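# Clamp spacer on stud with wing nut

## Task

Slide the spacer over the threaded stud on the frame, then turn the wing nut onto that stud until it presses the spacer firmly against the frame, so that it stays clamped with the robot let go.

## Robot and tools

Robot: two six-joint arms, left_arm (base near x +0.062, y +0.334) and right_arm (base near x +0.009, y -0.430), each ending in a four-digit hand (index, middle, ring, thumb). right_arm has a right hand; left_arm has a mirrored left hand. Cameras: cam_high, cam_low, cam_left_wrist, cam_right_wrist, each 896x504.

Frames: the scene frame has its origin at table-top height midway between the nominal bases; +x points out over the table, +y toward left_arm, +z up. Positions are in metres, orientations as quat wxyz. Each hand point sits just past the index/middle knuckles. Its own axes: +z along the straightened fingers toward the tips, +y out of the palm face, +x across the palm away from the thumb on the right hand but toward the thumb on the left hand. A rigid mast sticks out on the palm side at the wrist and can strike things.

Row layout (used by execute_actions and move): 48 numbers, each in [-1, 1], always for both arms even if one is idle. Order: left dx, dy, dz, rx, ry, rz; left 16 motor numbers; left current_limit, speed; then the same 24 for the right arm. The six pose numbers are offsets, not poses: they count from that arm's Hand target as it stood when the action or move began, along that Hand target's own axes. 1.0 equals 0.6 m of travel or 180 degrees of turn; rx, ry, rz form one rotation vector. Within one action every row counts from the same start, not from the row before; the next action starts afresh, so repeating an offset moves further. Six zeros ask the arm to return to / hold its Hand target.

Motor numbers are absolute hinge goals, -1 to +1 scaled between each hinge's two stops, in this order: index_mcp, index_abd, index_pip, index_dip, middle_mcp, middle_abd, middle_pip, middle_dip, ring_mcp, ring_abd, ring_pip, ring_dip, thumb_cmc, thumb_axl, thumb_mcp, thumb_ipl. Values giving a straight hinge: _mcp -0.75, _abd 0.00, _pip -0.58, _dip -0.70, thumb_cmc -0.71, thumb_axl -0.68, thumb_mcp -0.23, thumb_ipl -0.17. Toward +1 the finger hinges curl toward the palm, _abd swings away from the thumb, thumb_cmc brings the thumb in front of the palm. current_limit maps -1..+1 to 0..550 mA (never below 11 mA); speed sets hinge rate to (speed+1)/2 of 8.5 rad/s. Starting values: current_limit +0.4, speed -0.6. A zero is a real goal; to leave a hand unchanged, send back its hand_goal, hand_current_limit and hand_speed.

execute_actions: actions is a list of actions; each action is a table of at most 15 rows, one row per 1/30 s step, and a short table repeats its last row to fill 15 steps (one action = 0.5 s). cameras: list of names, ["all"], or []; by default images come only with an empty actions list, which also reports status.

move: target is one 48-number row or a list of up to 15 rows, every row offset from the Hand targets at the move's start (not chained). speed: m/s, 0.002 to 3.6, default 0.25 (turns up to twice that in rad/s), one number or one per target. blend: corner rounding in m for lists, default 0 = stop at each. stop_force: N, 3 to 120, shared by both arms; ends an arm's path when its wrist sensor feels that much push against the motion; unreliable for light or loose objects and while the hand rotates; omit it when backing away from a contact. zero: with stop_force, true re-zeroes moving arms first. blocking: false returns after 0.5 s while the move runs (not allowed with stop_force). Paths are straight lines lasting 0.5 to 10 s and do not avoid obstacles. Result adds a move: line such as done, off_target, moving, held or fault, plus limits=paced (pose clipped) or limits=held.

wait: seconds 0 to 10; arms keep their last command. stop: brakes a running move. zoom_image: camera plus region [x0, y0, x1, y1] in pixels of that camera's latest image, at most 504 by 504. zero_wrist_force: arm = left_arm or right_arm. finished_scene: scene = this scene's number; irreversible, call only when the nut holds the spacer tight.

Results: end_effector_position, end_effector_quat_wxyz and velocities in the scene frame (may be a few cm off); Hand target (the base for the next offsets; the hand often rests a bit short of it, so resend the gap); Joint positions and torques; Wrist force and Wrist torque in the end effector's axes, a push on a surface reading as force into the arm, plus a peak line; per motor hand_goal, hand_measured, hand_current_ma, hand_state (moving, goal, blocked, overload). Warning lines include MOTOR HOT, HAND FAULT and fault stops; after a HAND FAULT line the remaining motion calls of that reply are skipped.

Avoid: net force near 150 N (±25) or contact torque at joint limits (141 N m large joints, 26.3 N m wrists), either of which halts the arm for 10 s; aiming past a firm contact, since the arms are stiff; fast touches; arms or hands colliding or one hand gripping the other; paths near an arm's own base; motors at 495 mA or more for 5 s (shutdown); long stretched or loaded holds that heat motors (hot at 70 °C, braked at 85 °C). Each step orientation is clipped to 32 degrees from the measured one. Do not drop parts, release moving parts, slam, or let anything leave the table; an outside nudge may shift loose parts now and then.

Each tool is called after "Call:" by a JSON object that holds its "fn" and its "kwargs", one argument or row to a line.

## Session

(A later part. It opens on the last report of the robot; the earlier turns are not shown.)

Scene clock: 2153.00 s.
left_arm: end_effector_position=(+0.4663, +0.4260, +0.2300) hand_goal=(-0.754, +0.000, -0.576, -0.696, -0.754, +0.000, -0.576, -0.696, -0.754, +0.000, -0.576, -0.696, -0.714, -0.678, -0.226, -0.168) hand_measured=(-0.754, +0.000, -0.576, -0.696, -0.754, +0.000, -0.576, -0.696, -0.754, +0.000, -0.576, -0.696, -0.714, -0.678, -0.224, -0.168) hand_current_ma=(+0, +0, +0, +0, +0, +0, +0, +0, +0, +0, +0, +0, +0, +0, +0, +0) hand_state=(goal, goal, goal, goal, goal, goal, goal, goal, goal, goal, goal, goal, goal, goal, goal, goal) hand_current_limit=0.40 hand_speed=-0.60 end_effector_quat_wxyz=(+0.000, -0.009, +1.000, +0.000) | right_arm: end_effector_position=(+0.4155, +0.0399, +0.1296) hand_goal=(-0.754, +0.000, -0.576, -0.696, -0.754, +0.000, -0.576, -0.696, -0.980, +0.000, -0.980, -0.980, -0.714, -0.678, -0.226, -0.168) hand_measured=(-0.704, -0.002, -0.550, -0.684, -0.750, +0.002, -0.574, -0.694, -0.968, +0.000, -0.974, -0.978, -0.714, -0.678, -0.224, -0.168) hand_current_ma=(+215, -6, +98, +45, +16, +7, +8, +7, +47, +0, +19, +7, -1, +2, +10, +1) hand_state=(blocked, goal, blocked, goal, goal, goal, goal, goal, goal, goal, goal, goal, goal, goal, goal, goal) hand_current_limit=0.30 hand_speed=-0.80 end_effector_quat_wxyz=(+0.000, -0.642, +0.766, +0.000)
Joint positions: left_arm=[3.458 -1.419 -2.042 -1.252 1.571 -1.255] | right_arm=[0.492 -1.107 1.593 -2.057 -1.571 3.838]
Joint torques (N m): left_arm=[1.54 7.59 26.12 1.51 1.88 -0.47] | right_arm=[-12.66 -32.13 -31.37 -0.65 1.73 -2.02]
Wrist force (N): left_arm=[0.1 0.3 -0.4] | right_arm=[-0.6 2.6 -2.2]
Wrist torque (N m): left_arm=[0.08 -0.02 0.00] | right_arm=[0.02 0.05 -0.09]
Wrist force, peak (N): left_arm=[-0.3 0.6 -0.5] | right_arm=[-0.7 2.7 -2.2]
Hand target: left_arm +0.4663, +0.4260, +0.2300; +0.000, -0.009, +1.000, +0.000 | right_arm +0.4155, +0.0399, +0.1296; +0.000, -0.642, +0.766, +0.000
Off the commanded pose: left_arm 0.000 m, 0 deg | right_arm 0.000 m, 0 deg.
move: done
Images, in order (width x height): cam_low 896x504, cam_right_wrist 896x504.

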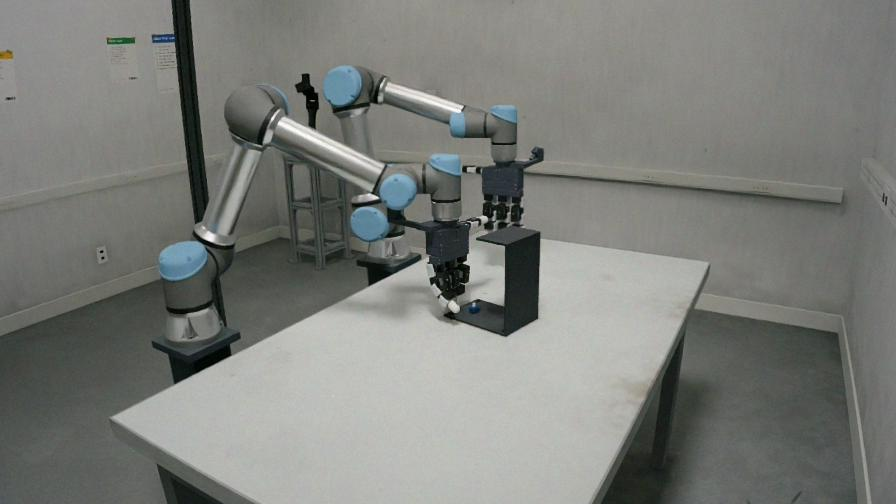

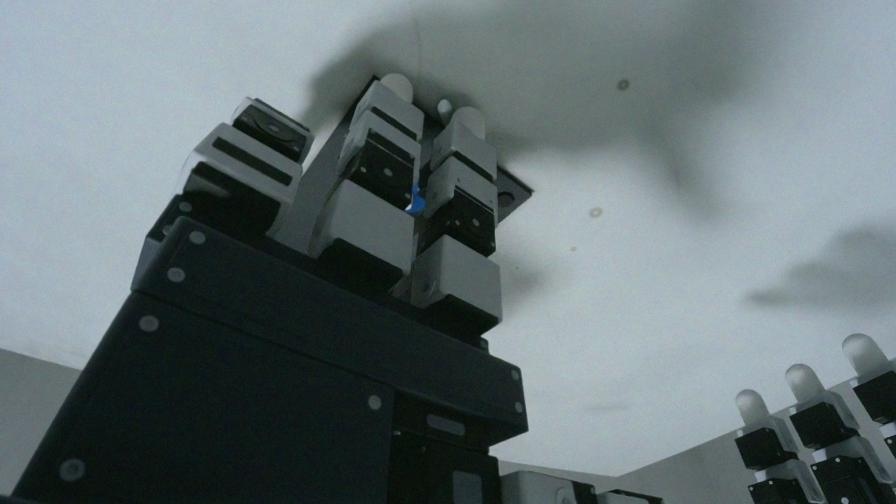

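Call:
{"fn": "move", "kwargs": {
  "target": [
    [0,0,0,0,0,0,-0.754,0,-0.576,-0.696,-0.754,0,-0.576,-0.696,-0.754,0,-0.576,-0.696,-0.714,-0.678,-0.226,-0.168,0.4,-0.6,0,0.025,0,0,0,0,-0.754,0,-0.576,-0.696,-0.754,0,-0.576,-0.696,-0.98,0,-0.98,-0.98,-0.714,-0.678,-0.226,-0.168,0.3,-0.8],
    [0,0,0,0,0,0,-0.754,0,-0.576,-0.696,-0.754,0,-0.576,-0.696,-0.754,0,-0.576,-0.696,-0.714,-0.678,-0.226,-0.168,0.4,-0.6,0,0.025,0.006,0,0,0,-0.754,0,-0.576,-0.696,-0.754,0,-0.576,-0.696,-0.98,0,-0.98,-0.98,-0.714,-0.678,-0.226,-0.168,0.3,-0.8]
  ],
  "speed": 0.04,
  "cameras": ["cam_right_wrist"]
}}

Call:
{"fn": "zoom_image", "kwargs": {
  "camera": "cam_right_wrist",
  "region": [380, 60, 500, 160]
}}

Scene clock: 2178.83 s.
left_arm: end_effector_position=(+0.4663, +0.4260, +0.2300) hand_goal=(-0.754, +0.000, -0.576, -0.696, -0.754, +0.000, -0.576, -0.696, -0.754, +0.000, -0.576, -0.696, -0.714, -0.678, -0.226, -0.168) hand_measured=(-0.754, +0.000, -0.576, -0.696, -0.754, +0.000, -0.576, -0.696, -0.754, +0.000, -0.576, -0.696, -0.714, -0.678, -0.224, -0.168) hand_current_ma=(+0, +0, +0, +0, +0, +0, +0, +0, +0, +0, +0, +0, +0, +0, +0, +0) hand_state=(goal, goal, goal, goal, goal, goal, goal, goal, goal, goal, goal, goal, goal, goal, goal, goal) hand_current_limit=0.40 hand_speed=-0.60 end_effector_quat_wxyz=(+0.000, -0.009, +1.000, +0.000) | right_arm: end_effector_position=(+0.4007, +0.0425, +0.1262) hand_goal=(-0.754, +0.000, -0.576, -0.696, -0.754, +0.000, -0.576, -0.696, -0.980, +0.000, -0.980, -0.980, -0.714, -0.678, -0.226, -0.168) hand_measured=(-0.748, -0.002, -0.572, -0.694, -0.750, +0.002, -0.574, -0.694, -0.968, +0.000, -0.974, -0.978, -0.714, -0.678, -0.224, -0.168) hand_current_ma=(+18, -6, +9, +8, +16, +7, +8, +7, +47, +0, +19, +7, -1, +2, +10, +1) hand_state=(goal, goal, goal, goal, goal, goal, goal, goal, goal, goal, goal, goal, goal, goal, goal, goal) hand_current_limit=0.30 hand_speed=-0.80 end_effector_quat_wxyz=(+0.000, -0.642, +0.766, +0.000)
Joint positions: left_arm=[3.458 -1.419 -2.042 -1.252 1.571 -1.255] | right_arm=[0.507 -1.122 1.627 -2.075 -1.571 3.854]
Joint torques (N m): left_arm=[0.38 7.91 25.94 1.48 1.86 -0.59] | right_arm=[10.07 -32.09 -9.3 -4.51 1.47 2.02]
Wrist force (N): left_arm=[0.0 0.1 -0.2] | right_arm=[-0.7 0.4 -0.3]
Wrist torque (N m): left_arm=[0.04 -0.01 0.00] | right_arm=[0.07 0.10 -0.18]
Wrist force, peak (N): left_arm=[-0.1 0.4 -0.6] | right_arm=[-1.1 2.6 -2.6]
Hand target: left_arm +0.4663, +0.4260, +0.2300; +0.000, -0.009, +1.000, +0.000 | right_arm +0.4007, +0.0425, +0.1260; +0.000, -0.642, +0.766, +0.000
Off the commanded pose: left_arm 0.000 m, 0 deg | right_arm 0.000 m, 0 deg.
move: done
Images, in order (width x height): cam_right_wrist 896x504.

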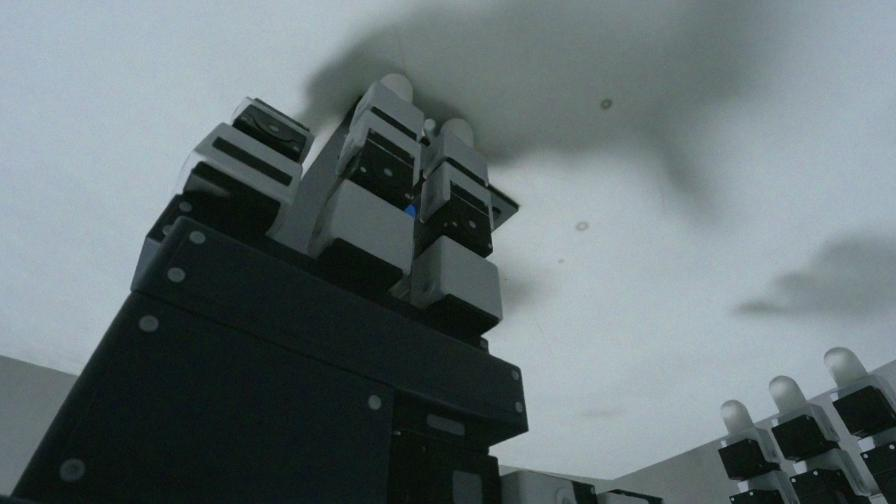

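Scaled by 4.200.

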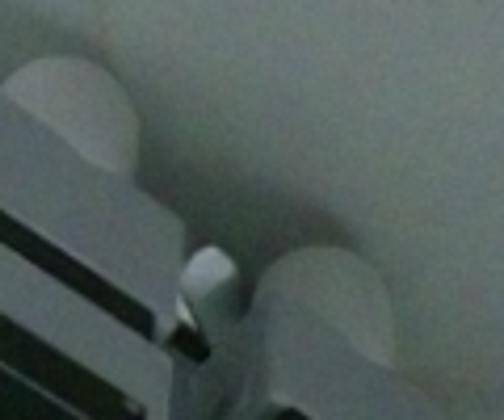

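Call:
{"fn": "move", "kwargs": {
  "target": [
    [0,0,0,0,0,0,-0.754,0,-0.576,-0.696,-0.754,0,-0.576,-0.696,-0.754,0,-0.576,-0.696,-0.714,-0.678,-0.226,-0.168,0.4,-0.6,0,0.01,-0.055,0,0,0,-0.754,0,-0.576,-0.696,-0.754,0,-0.576,-0.696,-0.98,0,-0.98,-0.98,-0.714,-0.678,-0.226,-0.168,0.3,-0.8],
    [0,0,0,0,0,0,-0.754,0,-0.576,-0.696,-0.754,0,-0.576,-0.696,-0.754,0,-0.576,-0.696,-0.714,-0.678,-0.226,-0.168,0.4,-0.6,-0.038,0.008,-0.06,0,0,0,-0.754,-0.14,-0.576,-0.696,-0.754,0.14,-0.576,-0.696,-0.98,0,-0.98,-0.98,-0.714,-0.678,-0.226,-0.168,0.3,-0.8]
  ],
  "speed": 0.06,
  "cameras": ["cam_right_wrist"]
}}

Call:
{"fn": "zoom_image", "kwargs": {
  "camera": "cam_right_wrist",
  "region": [380, 60, 500, 160]
}}

Scene clock: 2188.47 s.
left_arm: end_effector_position=(+0.4663, +0.4260, +0.2300) hand_goal=(-0.754, +0.000, -0.576, -0.696, -0.754, +0.000, -0.576, -0.696, -0.754, +0.000, -0.576, -0.696, -0.714, -0.678, -0.226, -0.168) hand_measured=(-0.754, +0.000, -0.576, -0.696, -0.754, +0.000, -0.576, -0.696, -0.754, +0.000, -0.576, -0.696, -0.714, -0.678, -0.224, -0.168) hand_current_ma=(+0, +0, +0, +0, +0, +0, +0, +0, +0, +0, +0, +0, +0, +0, +0, +0) hand_state=(goal, goal, goal, goal, goal, goal, goal, goal, goal, goal, goal, goal, goal, goal, goal, goal) hand_current_limit=0.40 hand_speed=-0.60 end_effector_quat_wxyz=(+0.000, -0.009, +1.000, +0.000) | right_arm: end_effector_position=(+0.4000, +0.0658, +0.1620) hand_goal=(-0.754, -0.140, -0.576, -0.696, -0.754, +0.140, -0.576, -0.696, -0.980, +0.000, -0.980, -0.980, -0.714, -0.678, -0.226, -0.168) hand_measured=(-0.748, -0.136, -0.572, -0.694, -0.750, +0.136, -0.574, -0.694, -0.968, +0.000, -0.974, -0.978, -0.714, -0.678, -0.224, -0.168) hand_current_ma=(+17, +11, +9, +8, +16, -11, +8, +7, +47, +0, +19, +7, -1, +2, +10, +1) hand_state=(goal, goal, goal, goal, goal, goal, goal, goal, goal, goal, goal, goal, goal, goal, goal, goal) hand_current_limit=0.30 hand_speed=-0.80 end_effector_quat_wxyz=(+0.000, -0.642, +0.766, +0.000)
Joint positions: left_arm=[3.458 -1.419 -2.042 -1.252 1.571 -1.255] | right_arm=[0.539 -1.126 1.53 -1.976 -1.571 3.886]
Joint torques (N m): left_arm=[0.05 7.6 26.78 1.5 1.83 -0.51] | right_arm=[9.89 -33.16 -31.87 -0.43 -1.14 2]
Wrist force (N): left_arm=[0.0 0.4 -0.3] | right_arm=[-0.3 0.3 -0.1]
Wrist torque (N m): left_arm=[0.08 -0.01 -0.01] | right_arm=[0.06 0.06 -0.16]
Wrist force, peak (N): left_arm=[-0.1 0.5 -0.5] | right_arm=[-0.5 0.7 -0.8]
Hand target: left_arm +0.4663, +0.4260, +0.2300; +0.000, -0.009, +1.000, +0.000 | right_arm +0.4000, +0.0658, +0.1620; +0.000, -0.642, +0.766, +0.000
Off the commanded pose: left_arm 0.000 m, 0 deg | right_arm 0.000 m, 0 deg.
move: done
Images, in order (width x height): cam_right_wrist 896x504.

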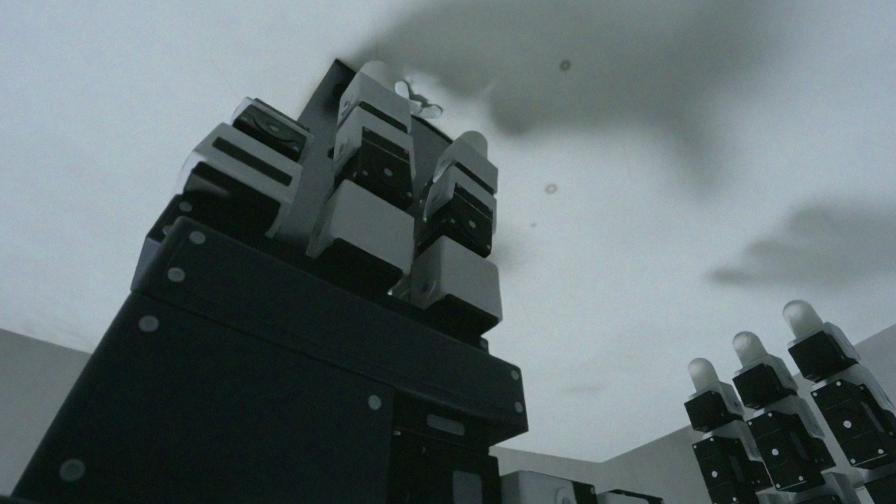

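Scaled by 4.200.

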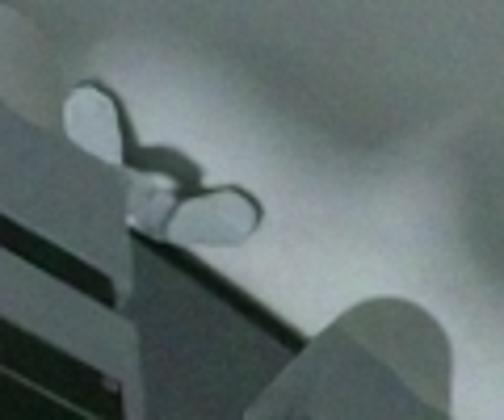

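Call:
{"fn": "move", "kwargs": {
  "target": [
    [0,0,0,0,0,0,-0.754,0,-0.576,-0.696,-0.754,0,-0.576,-0.696,-0.754,0,-0.576,-0.696,-0.714,-0.678,-0.226,-0.168,0.4,-0.6,0.037,0.018,0,0,0,0,-0.754,0,-0.576,-0.696,-0.754,0,-0.576,-0.696,-0.98,0,-0.98,-0.98,-0.714,-0.678,-0.226,-0.168,0.3,-0.8],
    [0,0,0,0,0,0,-0.754,0,-0.576,-0.696,-0.754,0,-0.576,-0.696,-0.754,0,-0.576,-0.696,-0.714,-0.678,-0.226,-0.168,0.4,-0.6,0.037,0.018,0.0597,0,0,0,-0.754,0,-0.576,-0.696,-0.754,0,-0.576,-0.696,-0.98,0,-0.98,-0.98,-0.714,-0.678,-0.226,-0.168,0.3,-0.8]
  ],
  "speed": 0.05
}}

Call:
{"fn": "move", "kwargs": {
  "target": [0,0,0,0,0,0,-0.754,0,-0.576,-0.696,-0.754,0,-0.576,-0.696,-0.754,0,-0.576,-0.696,-0.714,-0.678,-0.226,-0.168,0.4,-0.6,0,-0.05,0,0,0,0,-0.754,0,-0.576,-0.696,-0.754,0,-0.576,-0.696,-0.98,0,-0.98,-0.98,-0.714,-0.678,-0.226,-0.168,0.3,-0.8],
  "speed": 0.02,
  "stop_force": 5,
  "cameras": ["cam_right_wrist"]
}}

Call:
{"fn": "zoom_image", "kwargs": {
  "camera": "cam_right_wrist",
  "region": [380, 60, 500, 160]
}}

Scene clock: 2206.10 s.
left_arm: end_effector_position=(+0.4663, +0.4260, +0.2300) hand_goal=(-0.754, +0.000, -0.576, -0.696, -0.754, +0.000, -0.576, -0.696, -0.754, +0.000, -0.576, -0.696, -0.714, -0.678, -0.226, -0.168) hand_measured=(-0.754, +0.000, -0.576, -0.696, -0.754, +0.000, -0.576, -0.696, -0.754, +0.000, -0.576, -0.696, -0.714, -0.678, -0.224, -0.168) hand_current_ma=(+0, +0, +0, +0, +0, +0, +0, +0, +0, +0, +0, +0, +0, +0, +0, +0) hand_state=(goal, goal, goal, goal, goal, goal, goal, goal, goal, goal, goal, goal, goal, goal, goal, goal) hand_current_limit=0.40 hand_speed=-0.60 end_effector_quat_wxyz=(+0.000, -0.009, +1.000, +0.000) | right_arm: end_effector_position=(+0.3855, +0.0458, +0.1264) hand_goal=(-0.754, +0.000, -0.576, -0.696, -0.754, +0.000, -0.576, -0.696, -0.980, +0.000, -0.980, -0.980, -0.714, -0.678, -0.226, -0.168) hand_measured=(-0.750, -0.002, -0.572, -0.694, -0.750, +0.002, -0.574, -0.694, -0.968, +0.000, -0.974, -0.978, -0.714, -0.678, -0.224, -0.168) hand_current_ma=(+16, -7, +9, +8, +15, +7, +8, +7, +47, +0, +19, +7, -1, +2, +10, +1) hand_state=(goal, goal, goal, goal, goal, goal, goal, goal, goal, goal, goal, goal, goal, goal, goal, goal) hand_current_limit=0.30 hand_speed=-0.80 end_effector_quat_wxyz=(+0.000, -0.642, +0.766, +0.000)
Joint positions: left_arm=[3.458 -1.419 -2.042 -1.252 1.571 -1.255] | right_arm=[0.525 -1.141 1.655 -2.085 -1.571 3.871]
Joint torques (N m): left_arm=[1.03 6.94 25.88 1.49 1.9 -0.57] | right_arm=[-10.55 -30.92 -9.72 -4.57 1.72 -1.25]
Wrist force (N): left_arm=[0.0 0.3 -0.2] | right_arm=[-0.7 0.1 -0.3]
Wrist torque (N m): left_arm=[0.06 -0.01 0.00] | right_arm=[0.05 0.10 -0.06]
Wrist force, peak (N): left_arm=[-0.1 0.6 -0.5] | right_arm=[-1.0 0.5 -0.4]
Hand target: left_arm +0.4663, +0.4260, +0.2300; +0.000, -0.009, +1.000, +0.000 | right_arm +0.3855, +0.0458, +0.1262; +0.000, -0.642, +0.766, +0.000
Off the commanded pose: left_arm 0.000 m, 0 deg | right_arm 0.000 m, 0 deg.
move: done

Scene clock: 2208.63 s.
left_arm: end_effector_position=(+0.4663, +0.4260, +0.2300) hand_goal=(-0.754, +0.000, -0.576, -0.696, -0.754, +0.000, -0.576, -0.696, -0.754, +0.000, -0.576, -0.696, -0.714, -0.678, -0.226, -0.168) hand_measured=(-0.754, +0.000, -0.576, -0.696, -0.754, +0.000, -0.576, -0.696, -0.754, +0.000, -0.576, -0.696, -0.714, -0.678, -0.224, -0.168) hand_current_ma=(+0, +0, +0, +0, +0, +0, +0, +0, +0, +0, +0, +0, +0, +0, +0, +0) hand_state=(goal, goal, goal, goal, goal, goal, goal, goal, goal, goal, goal, goal, goal, goal, goal, goal) hand_current_limit=0.40 hand_speed=-0.60 end_effector_quat_wxyz=(+0.000, -0.009, +1.000, +0.000) | right_arm: end_effector_position=(+0.4150, +0.0406, +0.1262) hand_goal=(-0.754, +0.000, -0.576, -0.696, -0.754, +0.000, -0.576, -0.696, -0.980, +0.000, -0.980, -0.980, -0.714, -0.678, -0.226, -0.168) hand_measured=(-0.724, -0.002, -0.560, -0.690, -0.750, +0.002, -0.574, -0.694, -0.968, +0.000, -0.974, -0.978, -0.714, -0.678, -0.224, -0.168) hand_current_ma=(+127, -7, +53, +20, +15, +7, +8, +7, +47, +0, +19, +7, -1, +2, +10, +1) hand_state=(blocked, goal, goal, goal, goal, goal, goal, goal, goal, goal, goal, goal, goal, goal, goal, goal) hand_current_limit=0.30 hand_speed=-0.80 end_effector_quat_wxyz=(+0.000, -0.642, +0.766, +0.000)
Joint positions: left_arm=[3.458 -1.419 -2.042 -1.252 1.571 -1.255] | right_arm=[0.493 -1.103 1.596 -2.065 -1.571 3.84]
Joint torques (N m): left_arm=[0.59 7.69 26.67 1.58 1.94 -0.46] | right_arm=[-11.54 -32.41 -31.23 -0.59 1.81 -2.11]
Wrist force (N): left_arm=[0.1 0.3 -0.2] | right_arm=[-0.7 1.8 -1.5]
Wrist torque (N m): left_arm=[0.05 -0.02 0.00] | right_arm=[0.03 0.08 -0.09]
Wrist force, peak (N): left_arm=[0.0 0.5 -0.4] | right_arm=[-0.8 2.1 -1.4]
Hand target: left_arm +0.4663, +0.4260, +0.2300; +0.000, -0.009, +1.000, +0.000 | right_arm +0.4150, +0.0406, +0.1262; +0.000, -0.642, +0.766, +0.000
Off the commanded pose: left_arm 0.000 m, 0 deg | right_arm 0.000 m, 0 deg.
move: done
Images, in order (width x height): cam_right_wrist 896x504.

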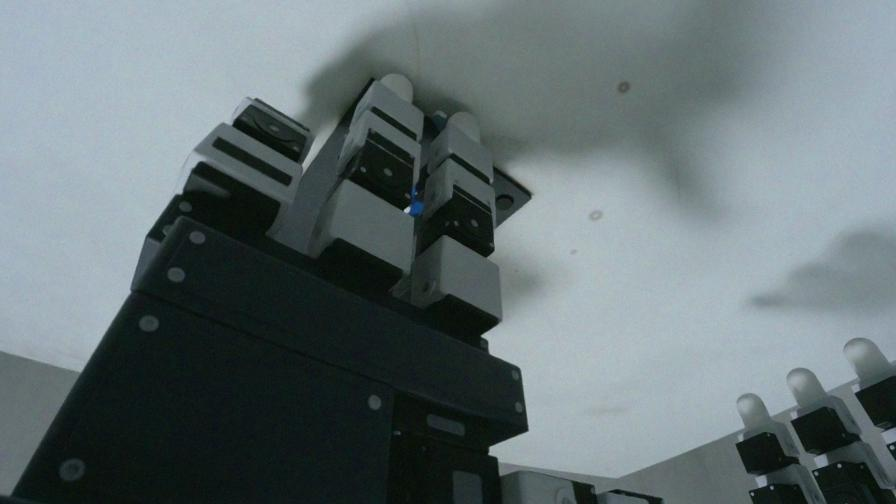

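Scaled by 4.200.

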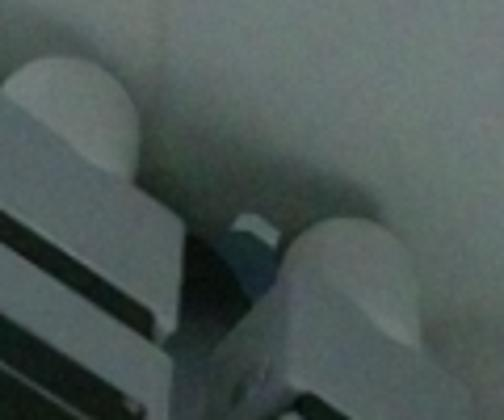

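Call:
{"fn": "move", "kwargs": {
  "target": [0,0,0,0,0,0,-0.754,0,-0.576,-0.696,-0.754,0,-0.576,-0.696,-0.754,0,-0.576,-0.696,-0.714,-0.678,-0.226,-0.168,0.4,-0.6,0,-0.01,0,0,0,0,-0.754,0,-0.576,-0.696,-0.754,0,-0.576,-0.696,-0.98,0,-0.98,-0.98,-0.714,-0.678,-0.226,-0.168,0.3,-0.8],
  "speed": 0.015,
  "stop_force": 5,
  "cameras": ["cam_right_wrist","cam_low"]
}}

Call:
{"fn": "zoom_image", "kwargs": {
  "camera": "cam_right_wrist",
  "region": [380, 60, 500, 160]
}}

Call:
{"fn": "zoom_image", "kwargs": {
  "camera": "cam_low",
  "region": [420, 260, 500, 325]
}}

Scene clock: 2217.83 s.
left_arm: end_effector_position=(+0.4663, +0.4260, +0.2300) hand_goal=(-0.754, +0.000, -0.576, -0.696, -0.754, +0.000, -0.576, -0.696, -0.754, +0.000, -0.576, -0.696, -0.714, -0.678, -0.226, -0.168) hand_measured=(-0.754, +0.000, -0.576, -0.696, -0.754, +0.000, -0.576, -0.696, -0.754, +0.000, -0.576, -0.696, -0.714, -0.678, -0.224, -0.168) hand_current_ma=(+0, +0, +0, +0, +0, +0, +0, +0, +0, +0, +0, +0, +0, +0, +0, +0) hand_state=(goal, goal, goal, goal, goal, goal, goal, goal, goal, goal, goal, goal, goal, goal, goal, goal) hand_current_limit=0.40 hand_speed=-0.60 end_effector_quat_wxyz=(+0.000, -0.009, +1.000, +0.000) | right_arm: end_effector_position=(+0.4209, +0.0396, +0.1262) hand_goal=(-0.754, +0.000, -0.576, -0.696, -0.754, +0.000, -0.576, -0.696, -0.980, +0.000, -0.980, -0.980, -0.714, -0.678, -0.226, -0.168) hand_measured=(-0.700, -0.002, -0.548, -0.684, -0.734, +0.002, -0.566, -0.692, -0.968, +0.000, -0.974, -0.978, -0.714, -0.678, -0.224, -0.168) hand_current_ma=(+234, -7, +104, +45, +78, +7, +34, +12, +47, +0, +19, +7, -1, +2, +10, +1) hand_state=(blocked, goal, blocked, goal, goal, goal, goal, goal, goal, goal, goal, goal, goal, goal, goal, goal) hand_current_limit=0.30 hand_speed=-0.80 end_effector_quat_wxyz=(+0.000, -0.642, +0.766, +0.000)
Joint positions: left_arm=[3.458 -1.419 -2.042 -1.252 1.571 -1.255] | right_arm=[0.487 -1.095 1.584 -2.06 -1.571 3.834]
Joint torques (N m): left_arm=[0.52 7.38 26.04 1.51 1.91 -0.66] | right_arm=[-13.03 -32.03 -31.7 -0.85 1.78 -2.05]
Wrist force (N): left_arm=[0.0 0.5 -0.2] | right_arm=[-0.7 3.7 -3.0]
Wrist torque (N m): left_arm=[0.08 0.00 -0.01] | right_arm=[-0.02 0.07 -0.07]
Wrist force, peak (N): left_arm=[0.0 0.7 -0.2] | right_arm=[-0.6 3.9 -3.0]
Hand target: left_arm +0.4663, +0.4260, +0.2300; +0.000, -0.009, +1.000, +0.000 | right_arm +0.4209, +0.0396, +0.1262; +0.000, -0.642, +0.766, +0.000
Off the commanded pose: left_arm 0.000 m, 0 deg | right_arm 0.000 m, 0 deg.
move: done
Images, in order (width x height): cam_low 896x504, cam_right_wrist 896x504.

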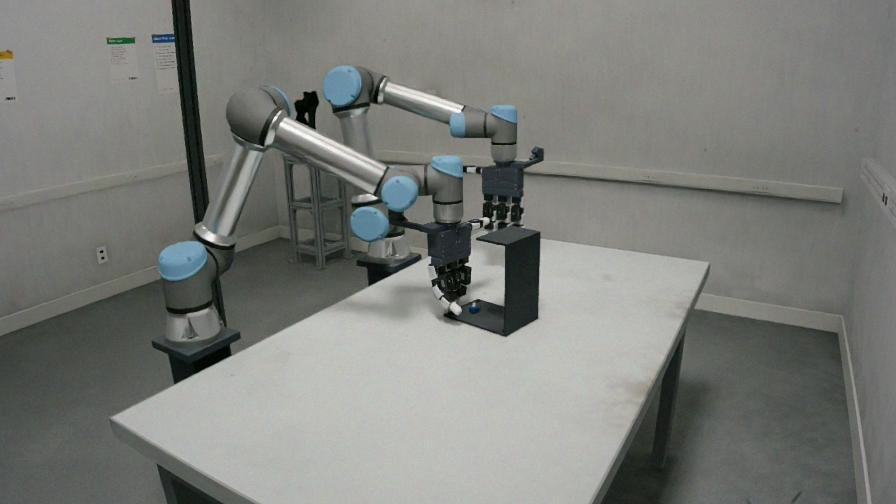

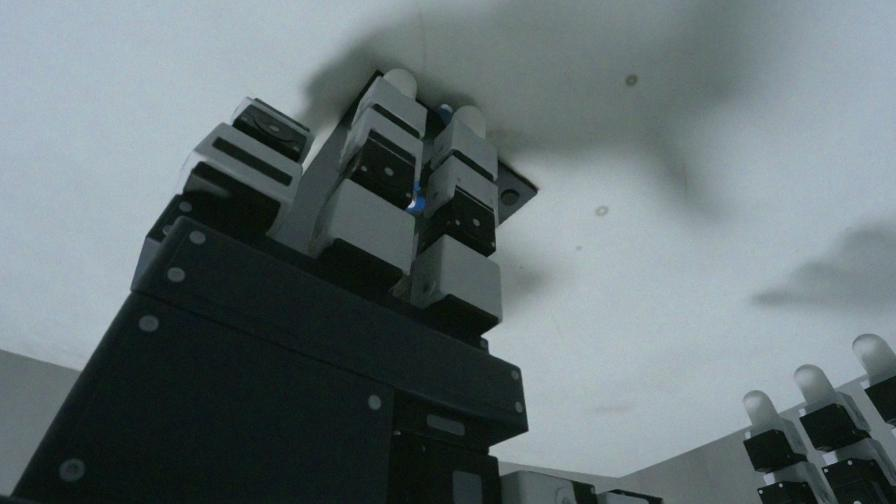

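Scaled by 4.200.

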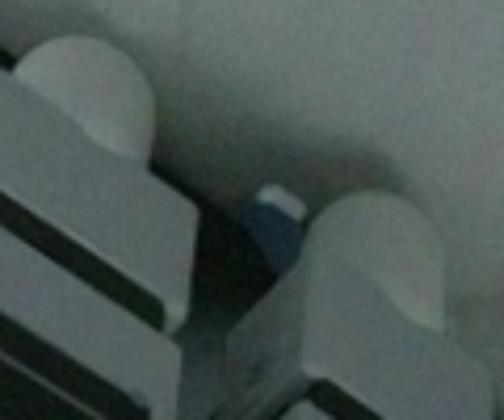

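Scaled by 6.300.

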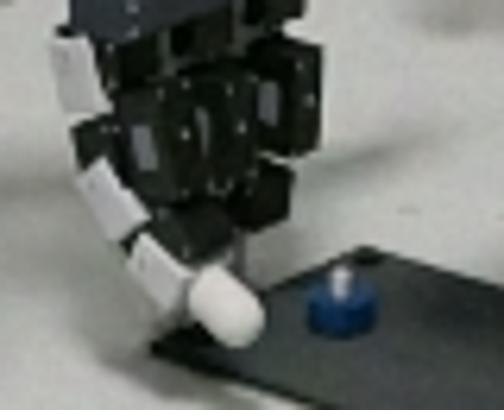

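Call:
{"fn": "move", "kwargs": {
  "target": [
    [0,0,0,0,0,0,-0.754,0,-0.576,-0.696,-0.754,0,-0.576,-0.696,-0.754,0,-0.576,-0.696,-0.714,-0.678,-0.226,-0.168,0.4,-0.6,0,0,-0.0035,0,0,0,-0.754,0,-0.576,-0.696,-0.754,0,-0.576,-0.696,-0.98,0,-0.98,-0.98,-0.714,-0.678,-0.226,-0.168,0.3,-0.95],
    [0,0,0,0,0,0,-0.754,0,-0.576,-0.696,-0.754,0,-0.576,-0.696,-0.754,0,-0.576,-0.696,-0.714,-0.678,-0.226,-0.168,0.4,-0.6,0,-0.002,-0.0068,0,0,0,-0.754,0,-0.576,-0.696,-0.754,0,-0.576,-0.696,-0.98,0,-0.98,-0.98,-0.714,-0.678,-0.226,-0.168,0.3,-0.95]
  ],
  "speed": 0.008,
  "cameras": ["cam_right_wrist"]
}}

Call:
{"fn": "zoom_image", "kwargs": {
  "camera": "cam_right_wrist",
  "region": [380, 60, 500, 160]
}}

Scene clock: 2238.20 s.
left_arm: end_effector_position=(+0.4663, +0.4260, +0.2300) hand_goal=(-0.754, +0.000, -0.576, -0.696, -0.754, +0.000, -0.576, -0.696, -0.754, +0.000, -0.576, -0.696, -0.714, -0.678, -0.226, -0.168) hand_measured=(-0.754, +0.000, -0.576, -0.696, -0.754, +0.000, -0.576, -0.696, -0.754, +0.000, -0.576, -0.696, -0.714, -0.678, -0.224, -0.168) hand_current_ma=(+0, +0, +0, +0, +0, +0, +0, +0, +0, +0, +0, +0, +0, +0, +0, +0) hand_state=(goal, goal, goal, goal, goal, goal, goal, goal, goal, goal, goal, goal, goal, goal, goal, goal) hand_current_limit=0.40 hand_speed=-0.60 end_effector_quat_wxyz=(+0.000, -0.009, +1.000, +0.000) | right_arm: end_effector_position=(+0.4220, +0.0394, +0.1302) hand_goal=(-0.754, +0.000, -0.576, -0.696, -0.754, +0.000, -0.576, -0.696, -0.980, +0.000, -0.980, -0.980, -0.714, -0.678, -0.226, -0.168) hand_measured=(-0.710, -0.002, -0.550, -0.684, -0.748, +0.002, -0.572, -0.694, -0.968, +0.000, -0.974, -0.978, -0.714, -0.678, -0.224, -0.168) hand_current_ma=(+192, -7, +95, +45, +19, +7, +10, +8, +47, +0, +19, +7, -1, +2, +10, +1) hand_state=(blocked, goal, blocked, goal, goal, goal, goal, goal, goal, goal, goal, goal, goal, goal, goal, goal) hand_current_limit=0.30 hand_speed=-0.95 end_effector_quat_wxyz=(+0.000, -0.642, +0.766, +0.000)
Joint positions: left_arm=[3.458 -1.419 -2.042 -1.252 1.571 -1.255] | right_arm=[0.486 -1.097 1.577 -2.05 -1.571 3.833]
Joint torques (N m): left_arm=[1.04 7.57 26.06 1.47 1.98 -0.55] | right_arm=[-11.94 -46.35 -31.83 -0.51 1.65 -2.11]
Wrist force (N): left_arm=[-0.1 0.6 -0.3] | right_arm=[-1.0 1.4 -1.2]
Wrist torque (N m): left_arm=[0.11 0.00 -0.02] | right_arm=[0.09 0.14 -0.10]
Wrist force, peak (N): left_arm=[-0.1 0.7 -0.4] | right_arm=[-0.8 4.1 -2.8]
Hand target: left_arm +0.4663, +0.4260, +0.2300; +0.000, -0.009, +1.000, +0.000 | right_arm +0.4221, +0.0393, +0.1303; +0.000, -0.642, +0.766, +0.000
Off the commanded pose: left_arm 0.000 m, 0 deg | right_arm 0.000 m, 0 deg.
move: done
Images, in order (width x height): cam_right_wrist 896x504.

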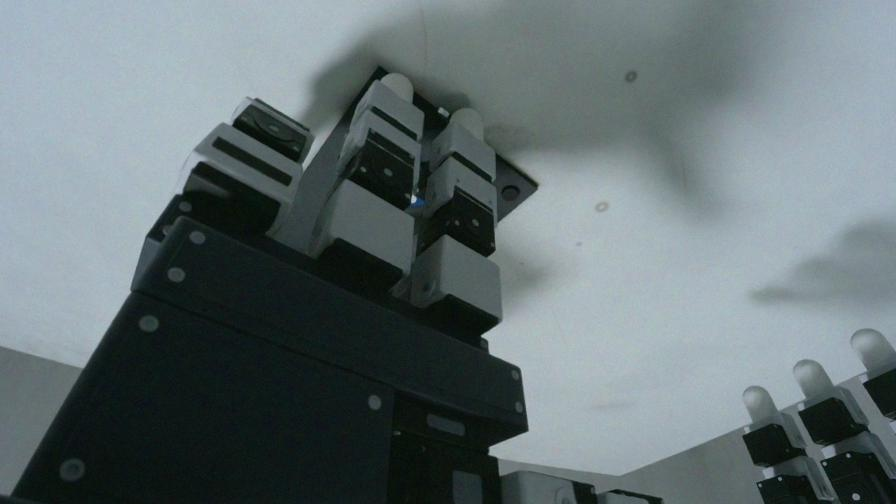

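Scaled by 4.200.

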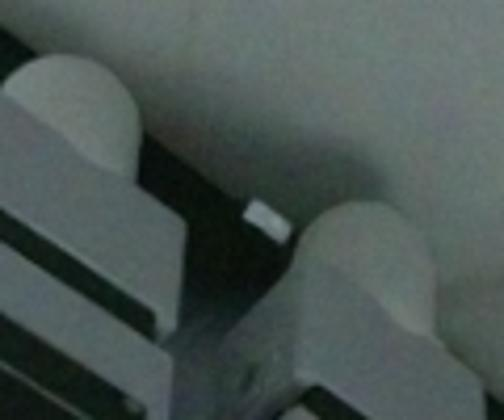

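Call:
{"fn": "move", "kwargs": {
  "target": [
    [0,0,0,0,0,0,-0.754,0,-0.576,-0.696,-0.754,0,-0.576,-0.696,-0.754,0,-0.576,-0.696,-0.714,-0.678,-0.226,-0.168,0.4,-0.6,0,-0.007,-0.002,0,0,0,-0.754,0,-0.576,-0.696,-0.754,0,-0.576,-0.696,-0.98,0,-0.98,-0.98,-0.714,-0.678,-0.226,-0.168,0.3,-0.95]
  ],
  "speed": 0.008,
  "stop_force": 4,
  "cameras": ["cam_right_wrist"]
}}

Call:
{"fn": "zoom_image", "kwargs": {
  "camera": "cam_right_wrist",
  "region": [380, 60, 500, 160]
}}

Scene clock: 2246.27 s.
left_arm: end_effector_position=(+0.4663, +0.4260, +0.2300) hand_goal=(-0.754, +0.000, -0.576, -0.696, -0.754, +0.000, -0.576, -0.696, -0.754, +0.000, -0.576, -0.696, -0.714, -0.678, -0.226, -0.168) hand_measured=(-0.754, +0.000, -0.576, -0.696, -0.754, +0.000, -0.576, -0.696, -0.754, +0.000, -0.576, -0.696, -0.714, -0.678, -0.224, -0.168) hand_current_ma=(+0, +0, +0, +0, +0, +0, +0, +0, +0, +0, +0, +0, +0, +0, +0, +0) hand_state=(goal, goal, goal, goal, goal, goal, goal, goal, goal, goal, goal, goal, goal, goal, goal, goal) hand_current_limit=0.40 hand_speed=-0.60 end_effector_quat_wxyz=(+0.000, -0.009, +1.000, +0.000) | right_arm: end_effector_position=(+0.4262, +0.0386, +0.1315) hand_goal=(-0.754, +0.000, -0.576, -0.696, -0.754, +0.000, -0.576, -0.696, -0.980, +0.000, -0.980, -0.980, -0.714, -0.678, -0.226, -0.168) hand_measured=(-0.704, -0.002, -0.550, -0.682, -0.748, +0.002, -0.572, -0.694, -0.968, +0.000, -0.974, -0.978, -0.714, -0.678, -0.224, -0.168) hand_current_ma=(+213, -7, +99, +49, +19, +7, +10, +8, +47, +0, +19, +7, -1, +2, +10, +1) hand_state=(blocked, goal, blocked, goal, goal, goal, goal, goal, goal, goal, goal, goal, goal, goal, goal, goal) hand_current_limit=0.30 hand_speed=-0.95 end_effector_quat_wxyz=(+0.000, -0.642, +0.766, +0.000)
Joint positions: left_arm=[3.458 -1.419 -2.042 -1.252 1.571 -1.255] | right_arm=[0.482 -1.093 1.567 -2.044 -1.571 3.828]
Joint torques (N m): left_arm=[0.7 7.46 26.4 1.44 1.95 -0.58] | right_arm=[-11.87 -31.85 -30.58 -0.59 1.51 -1.94]
Wrist force (N): left_arm=[-0.1 0.3 -0.2] | right_arm=[-0.6 2.3 -2.8]
Wrist torque (N m): left_arm=[0.06 0.00 -0.01] | right_arm=[0.05 0.03 -0.09]
Wrist force, peak (N): left_arm=[-0.1 0.6 -0.4] | right_arm=[-0.5 2.5 -2.9]
Hand target: left_arm +0.4663, +0.4260, +0.2300; +0.000, -0.009, +1.000, +0.000 | right_arm +0.4262, +0.0386, +0.1315; +0.000, -0.642, +0.766, +0.000
Off the commanded pose: left_arm 0.000 m, 0 deg | right_arm 0.000 m, 0 deg.
move: done
Images, in order (width x height): cam_right_wrist 896x504.

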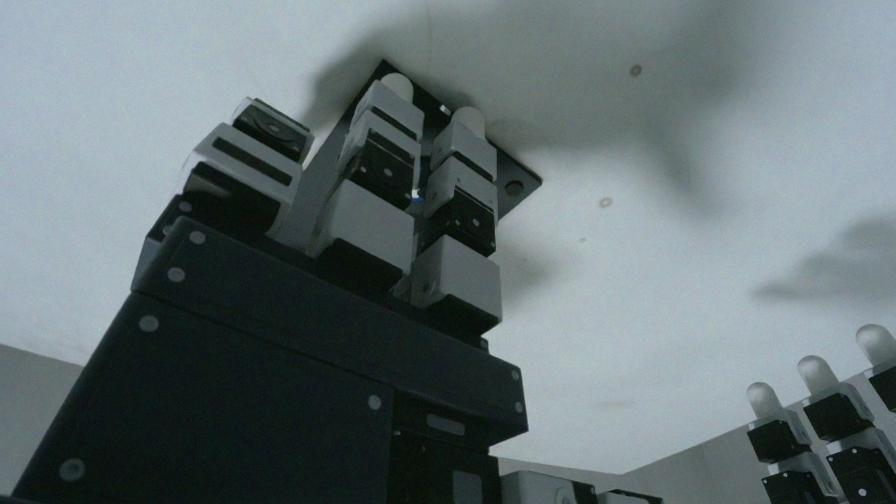

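Scaled by 4.200.

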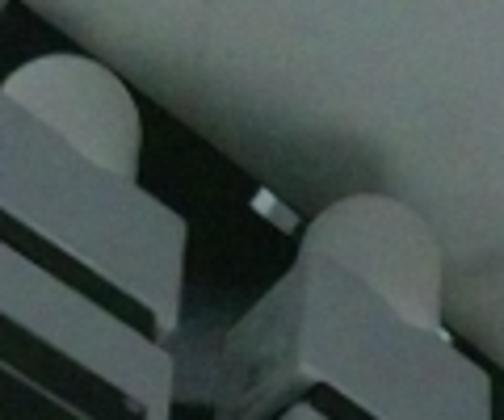

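Call:
{"fn": "move", "kwargs": {
  "target": [
    [0,0,0,0,0,0,-0.754,0,-0.576,-0.696,-0.754,0,-0.576,-0.696,-0.754,0,-0.576,-0.696,-0.714,-0.678,-0.226,-0.168,0.4,-0.6,0,0.022,-0.004,0,0,0,-0.754,0,-0.576,-0.696,-0.754,0,-0.576,-0.696,-0.98,0,-0.98,-0.98,-0.714,-0.678,-0.226,-0.168,0.3,-0.9],
    [0,0,0,0,0,0,-0.754,0,-0.576,-0.696,-0.754,0,-0.576,-0.696,-0.754,0,-0.576,-0.696,-0.714,-0.678,-0.226,-0.168,0.4,-0.6,-0.038,0.02,-0.055,0,0,0,-0.754,-0.14,-0.576,-0.696,-0.754,0.14,-0.576,-0.696,-0.98,0,-0.98,-0.98,-0.714,-0.678,-0.226,-0.168,0.3,-0.8]
  ],
  "speed": [0.015, 0.06],
  "cameras": ["cam_right_wrist","cam_low"]
}}

Call:
{"fn": "zoom_image", "kwargs": {
  "camera": "cam_right_wrist",
  "region": [370, 50, 490, 150]
}}

Call:
{"fn": "zoom_image", "kwargs": {
  "camera": "cam_low",
  "region": [430, 280, 500, 335]
}}

Scene clock: 2261.00 s.
left_arm: end_effector_position=(+0.4663, +0.4260, +0.2300) hand_goal=(-0.754, +0.000, -0.576, -0.696, -0.754, +0.000, -0.576, -0.696, -0.754, +0.000, -0.576, -0.696, -0.714, -0.678, -0.226, -0.168) hand_measured=(-0.754, +0.000, -0.576, -0.696, -0.754, +0.000, -0.576, -0.696, -0.754, +0.000, -0.576, -0.696, -0.714, -0.678, -0.224, -0.168) hand_current_ma=(+0, +0, +0, +0, +0, +0, +0, +0, +0, +0, +0, +0, +0, +0, +0, +0) hand_state=(goal, goal, goal, goal, goal, goal, goal, goal, goal, goal, goal, goal, goal, goal, goal, goal) hand_current_limit=0.40 hand_speed=-0.60 end_effector_quat_wxyz=(+0.000, -0.009, +1.000, +0.000) | right_arm: end_effector_position=(+0.4184, +0.0632, +0.1645) hand_goal=(-0.754, -0.140, -0.576, -0.696, -0.754, +0.140, -0.576, -0.696, -0.980, +0.000, -0.980, -0.980, -0.714, -0.678, -0.226, -0.168) hand_measured=(-0.748, -0.136, -0.572, -0.694, -0.748, +0.136, -0.572, -0.694, -0.968, +0.000, -0.974, -0.978, -0.714, -0.678, -0.224, -0.168) hand_current_ma=(+18, +11, +9, +8, +17, -11, +10, +8, +47, +0, +19, +7, -1, +2, +10, +1) hand_state=(goal, goal, goal, goal, goal, goal, goal, goal, goal, goal, goal, goal, goal, goal, goal, goal) hand_current_limit=0.30 hand_speed=-0.80 end_effector_quat_wxyz=(+0.000, -0.642, +0.766, +0.000)
Joint positions: left_arm=[3.458 -1.419 -2.042 -1.252 1.571 -1.255] | right_arm=[0.521 -1.102 1.488 -1.957 -1.571 3.867]
Joint torques (N m): left_arm=[0.91 7.31 26.74 1.56 1.99 -0.57] | right_arm=[10.35 -33.86 -31.84 -0.4 -1.36 2.05]
Wrist force (N): left_arm=[0.0 0.1 -0.2] | right_arm=[-0.5 0.6 -0.4]
Wrist torque (N m): left_arm=[0.03 0.00 0.00] | right_arm=[0.12 0.08 -0.15]
Wrist force, peak (N): left_arm=[0.3 0.4 -0.6] | right_arm=[-0.5 2.7 -3.0]
Hand target: left_arm +0.4663, +0.4260, +0.2300; +0.000, -0.009, +1.000, +0.000 | right_arm +0.4184, +0.0632, +0.1645; +0.000, -0.642, +0.766, +0.000
Off the commanded pose: left_arm 0.000 m, 0 deg | right_arm 0.000 m, 0 deg.
move: done
Images, in order (width x height): cam_low 896x504, cam_right_wrist 896x504.

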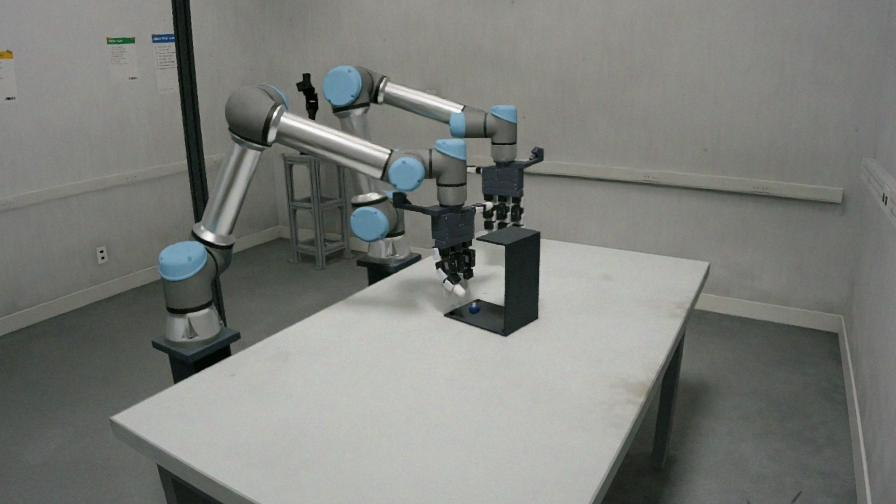

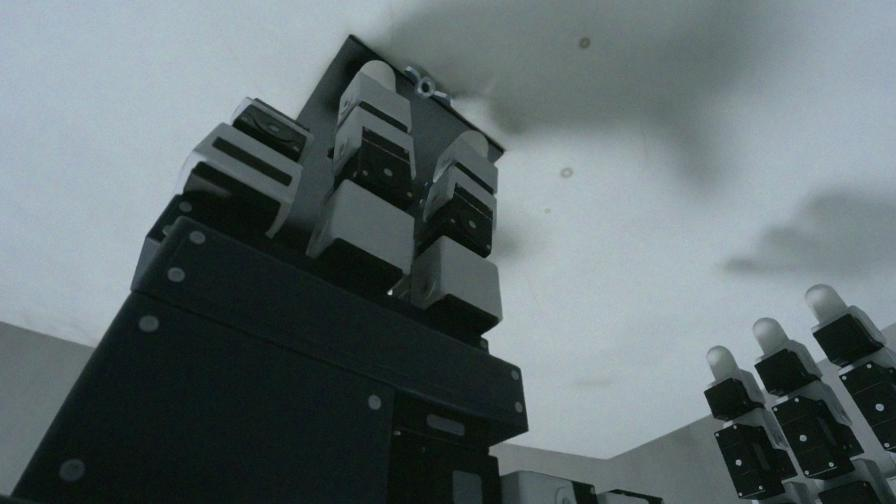

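Scaled by 4.200.

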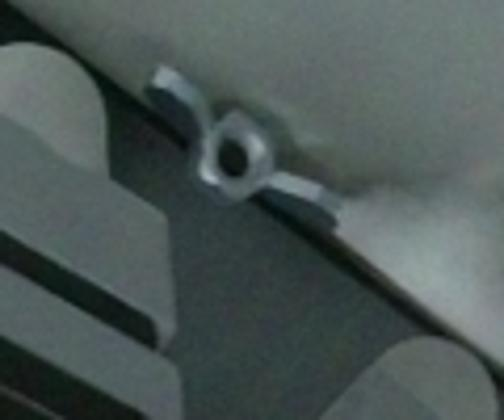

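Scaled by 7.200.

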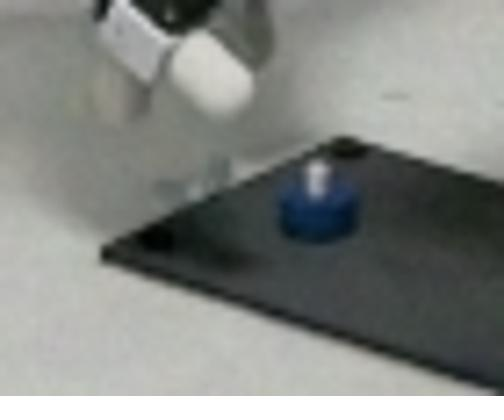

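Call:
{"fn": "move", "kwargs": {
  "target": [
    [0,0,0,0,0,0,-0.754,0,-0.576,-0.696,-0.754,0,-0.576,-0.696,-0.754,0,-0.576,-0.696,-0.714,-0.678,-0.226,-0.168,0.4,-0.6,0.004,-0.0065,0.045,0,0,0,-0.754,-0.14,-0.576,-0.696,-0.754,0.14,-0.576,-0.696,-0.98,0,-0.98,-0.98,-0.714,-0.678,-0.226,-0.168,0.3,-0.8],
    [0,0,0,0,0,0,-0.754,0,-0.576,-0.696,-0.754,0,-0.576,-0.696,-0.754,0,-0.576,-0.696,-0.714,-0.678,-0.226,-0.168,0.4,-0.6,0.004,-0.0065,0.065,0,0,0,-0.754,-0.14,-0.576,-0.696,-0.754,0.14,-0.576,-0.696,-0.98,0,-0.98,-0.98,-0.714,-0.678,-0.226,-0.168,0.3,-0.8]
  ],
  "speed": 0.04,
  "stop_force": 3,
  "cameras": ["cam_right_wrist"]
}}

Call:
{"fn": "zoom_image", "kwargs": {
  "camera": "cam_right_wrist",
  "region": [370, 60, 490, 160]
}}

Scene clock: 2277.20 s.
left_arm: end_effector_position=(+0.4663, +0.4260, +0.2300) hand_goal=(-0.754, +0.000, -0.576, -0.696, -0.754, +0.000, -0.576, -0.696, -0.754, +0.000, -0.576, -0.696, -0.714, -0.678, -0.226, -0.168) hand_measured=(-0.754, +0.000, -0.576, -0.696, -0.754, +0.000, -0.576, -0.696, -0.754, +0.000, -0.576, -0.696, -0.714, -0.678, -0.224, -0.168) hand_current_ma=(+0, +0, +0, +0, +0, +0, +0, +0, +0, +0, +0, +0, +0, +0, +0, +0) hand_state=(goal, goal, goal, goal, goal, goal, goal, goal, goal, goal, goal, goal, goal, goal, goal, goal) hand_current_limit=0.40 hand_speed=-0.60 end_effector_quat_wxyz=(+0.000, -0.009, +1.000, +0.000) | right_arm: end_effector_position=(+0.4218, +0.0601, +0.1255) hand_goal=(-0.754, -0.140, -0.576, -0.696, -0.754, +0.140, -0.576, -0.696, -0.980, +0.000, -0.980, -0.980, -0.714, -0.678, -0.226, -0.168) hand_measured=(-0.748, -0.136, -0.572, -0.694, -0.748, +0.136, -0.572, -0.694, -0.968, +0.000, -0.974, -0.978, -0.714, -0.678, -0.224, -0.168) hand_current_ma=(+17, +11, +9, +8, +17, -8, +9, +5, +47, +0, +19, +7, -1, +2, +10, +1) hand_state=(goal, goal, goal, goal, goal, goal, goal, goal, goal, goal, goal, goal, goal, goal, goal, goal) hand_current_limit=0.30 hand_speed=-0.80 end_effector_quat_wxyz=(+0.000, -0.642, +0.766, +0.000)
Joint positions: left_arm=[3.458 -1.419 -2.042 -1.252 1.571 -1.255] | right_arm=[0.514 -1.063 1.536 -2.044 -1.571 3.86]
Joint torques (N m): left_arm=[0.87 7.24 26.41 1.54 1.99 -0.68] | right_arm=[-11.04 -33.26 -9.09 -4.17 1.47 -2.14]
Wrist force (N): left_arm=[0.0 0.3 -0.4] | right_arm=[-1.1 0.6 -2.8]
Wrist torque (N m): left_arm=[0.07 0.00 0.00] | right_arm=[0.29 0.15 -0.08]
Wrist force, peak (N): left_arm=[-0.2 0.5 -0.6] | right_arm=[-0.5 0.5 -3.3]
Hand target: left_arm +0.4663, +0.4260, +0.2300; +0.000, -0.009, +1.000, +0.000 | right_arm +0.4218, +0.0601, +0.1255; +0.000, -0.642, +0.766, +0.000
Off the commanded pose: left_arm 0.000 m, 0 deg | right_arm 0.000 m, 0 deg.
move: done
Images, in order (width x height): cam_right_wrist 896x504.

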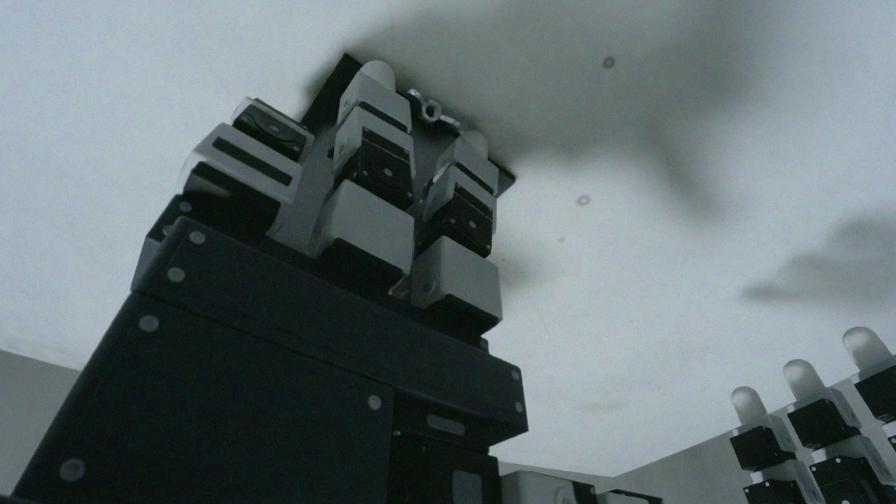

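Scaled by 4.200.

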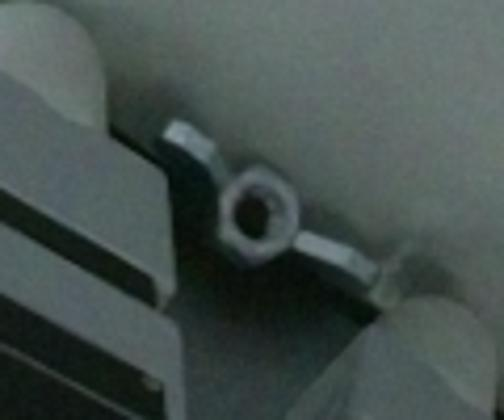

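Call:
{"fn": "move", "kwargs": {
  "target": [
    [0,0,0,0,0,0,-0.754,0,-0.576,-0.696,-0.754,0,-0.576,-0.696,-0.754,0,-0.576,-0.696,-0.714,-0.678,-0.226,-0.168,0.4,-0.6,-0.0015,0.0005,-0.0015,0,0,0,-0.754,-0.14,-0.576,-0.696,-0.754,0.14,-0.576,-0.696,-0.98,0,-0.98,-0.98,-0.714,-0.678,-0.226,-0.168,0.3,-0.8],
    [0,0,0,0,0,0,-0.754,0,-0.576,-0.696,-0.754,0,-0.576,-0.696,-0.754,0,-0.576,-0.696,-0.714,-0.678,-0.226,-0.168,0.4,-0.6,-0.0015,0.0005,-0.0015,0,0,0,-0.754,0.05,-0.576,-0.696,-0.754,-0.05,-0.576,-0.696,-0.98,0,-0.98,-0.98,-0.714,-0.678,-0.226,-0.168,-0.2,-0.96]
  ],
  "speed": 0.02,
  "cameras": ["cam_right_wrist"]
}}

Call:
{"fn": "zoom_image", "kwargs": {
  "camera": "cam_right_wrist",
  "region": [370, 60, 490, 160]
}}

Scene clock: 2292.20 s.
left_arm: end_effector_position=(+0.4663, +0.4260, +0.2300) hand_goal=(-0.754, +0.000, -0.576, -0.696, -0.754, +0.000, -0.576, -0.696, -0.754, +0.000, -0.576, -0.696, -0.714, -0.678, -0.226, -0.168) hand_measured=(-0.754, +0.000, -0.576, -0.696, -0.754, +0.000, -0.576, -0.696, -0.754, +0.000, -0.576, -0.696, -0.714, -0.678, -0.224, -0.168) hand_current_ma=(+0, +0, +0, +0, +0, +0, +0, +0, +0, +0, +0, +0, +0, +0, +0, +0) hand_state=(goal, goal, goal, goal, goal, goal, goal, goal, goal, goal, goal, goal, goal, goal, goal, goal) hand_current_limit=0.40 hand_speed=-0.60 end_effector_quat_wxyz=(+0.000, -0.009, +1.000, +0.000) | right_arm: end_effector_position=(+0.4217, +0.0610, +0.1264) hand_goal=(-0.754, +0.050, -0.576, -0.696, -0.754, -0.050, -0.576, -0.696, -0.980, +0.000, -0.980, -0.980, -0.714, -0.678, -0.226, -0.168) hand_measured=(-0.748, -0.054, -0.574, -0.694, -0.748, +0.066, -0.572, -0.694, -0.968, +0.000, -0.974, -0.978, -0.714, -0.678, -0.224, -0.168) hand_current_ma=(+17, -115, +9, +8, +17, +154, +9, +5, +47, +0, +19, +7, -1, +2, +10, +1) hand_state=(goal, moving, goal, goal, goal, moving, goal, goal, goal, goal, goal, goal, goal, goal, goal, goal) hand_current_limit=-0.20 hand_speed=-0.96 end_effector_quat_wxyz=(+0.000, -0.642, +0.766, +0.000)
Joint positions: left_arm=[3.458 -1.419 -2.042 -1.252 1.571 -1.255] | right_arm=[0.515 -1.063 1.534 -2.041 -1.571 3.862]
Joint torques (N m): left_arm=[0.17 7.73 26.41 1.49 2.11 -0.68] | right_arm=[10.35 -34.43 -31.59 -0.46 1.36 2.03]
Wrist force (N): left_arm=[0.1 0.4 -0.2] | right_arm=[-0.5 0.6 -0.8]
Wrist torque (N m): left_arm=[0.07 -0.01 -0.01] | right_arm=[0.10 0.15 -0.16]
Wrist force, peak (N): left_arm=[-0.3 0.6 -0.3] | right_arm=[-0.9 0.6 -3.3]
Hand target: left_arm +0.4663, +0.4260, +0.2300; +0.000, -0.009, +1.000, +0.000 | right_arm +0.4217, +0.0610, +0.1264; +0.000, -0.642, +0.766, +0.000
Off the commanded pose: left_arm 0.000 m, 0 deg | right_arm 0.000 m, 0 deg.
move: done
Images, in order (width x height): cam_right_wrist 896x504.

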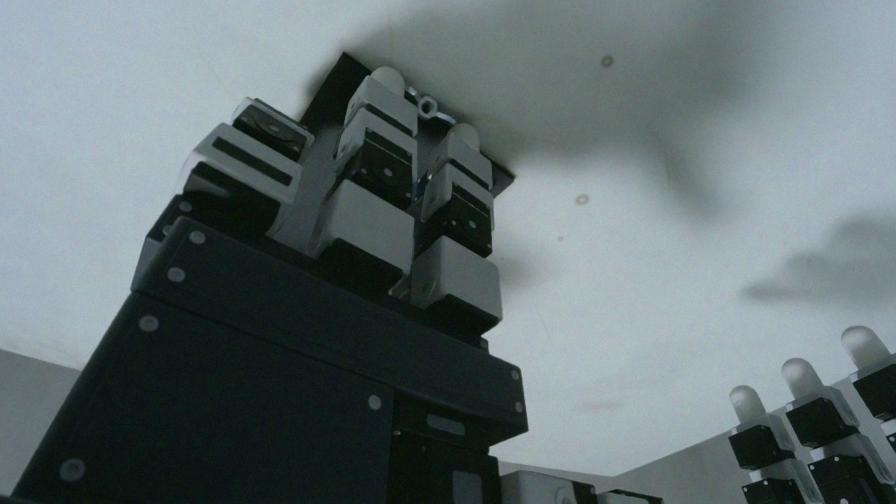

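Scaled by 4.200.

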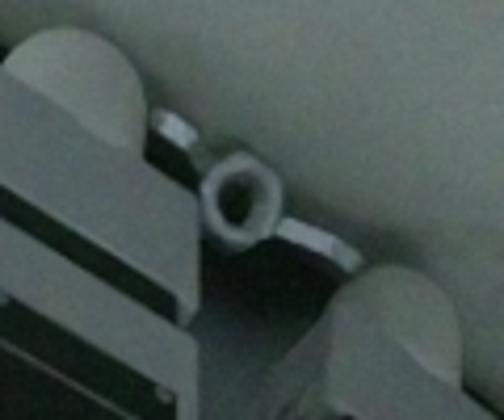

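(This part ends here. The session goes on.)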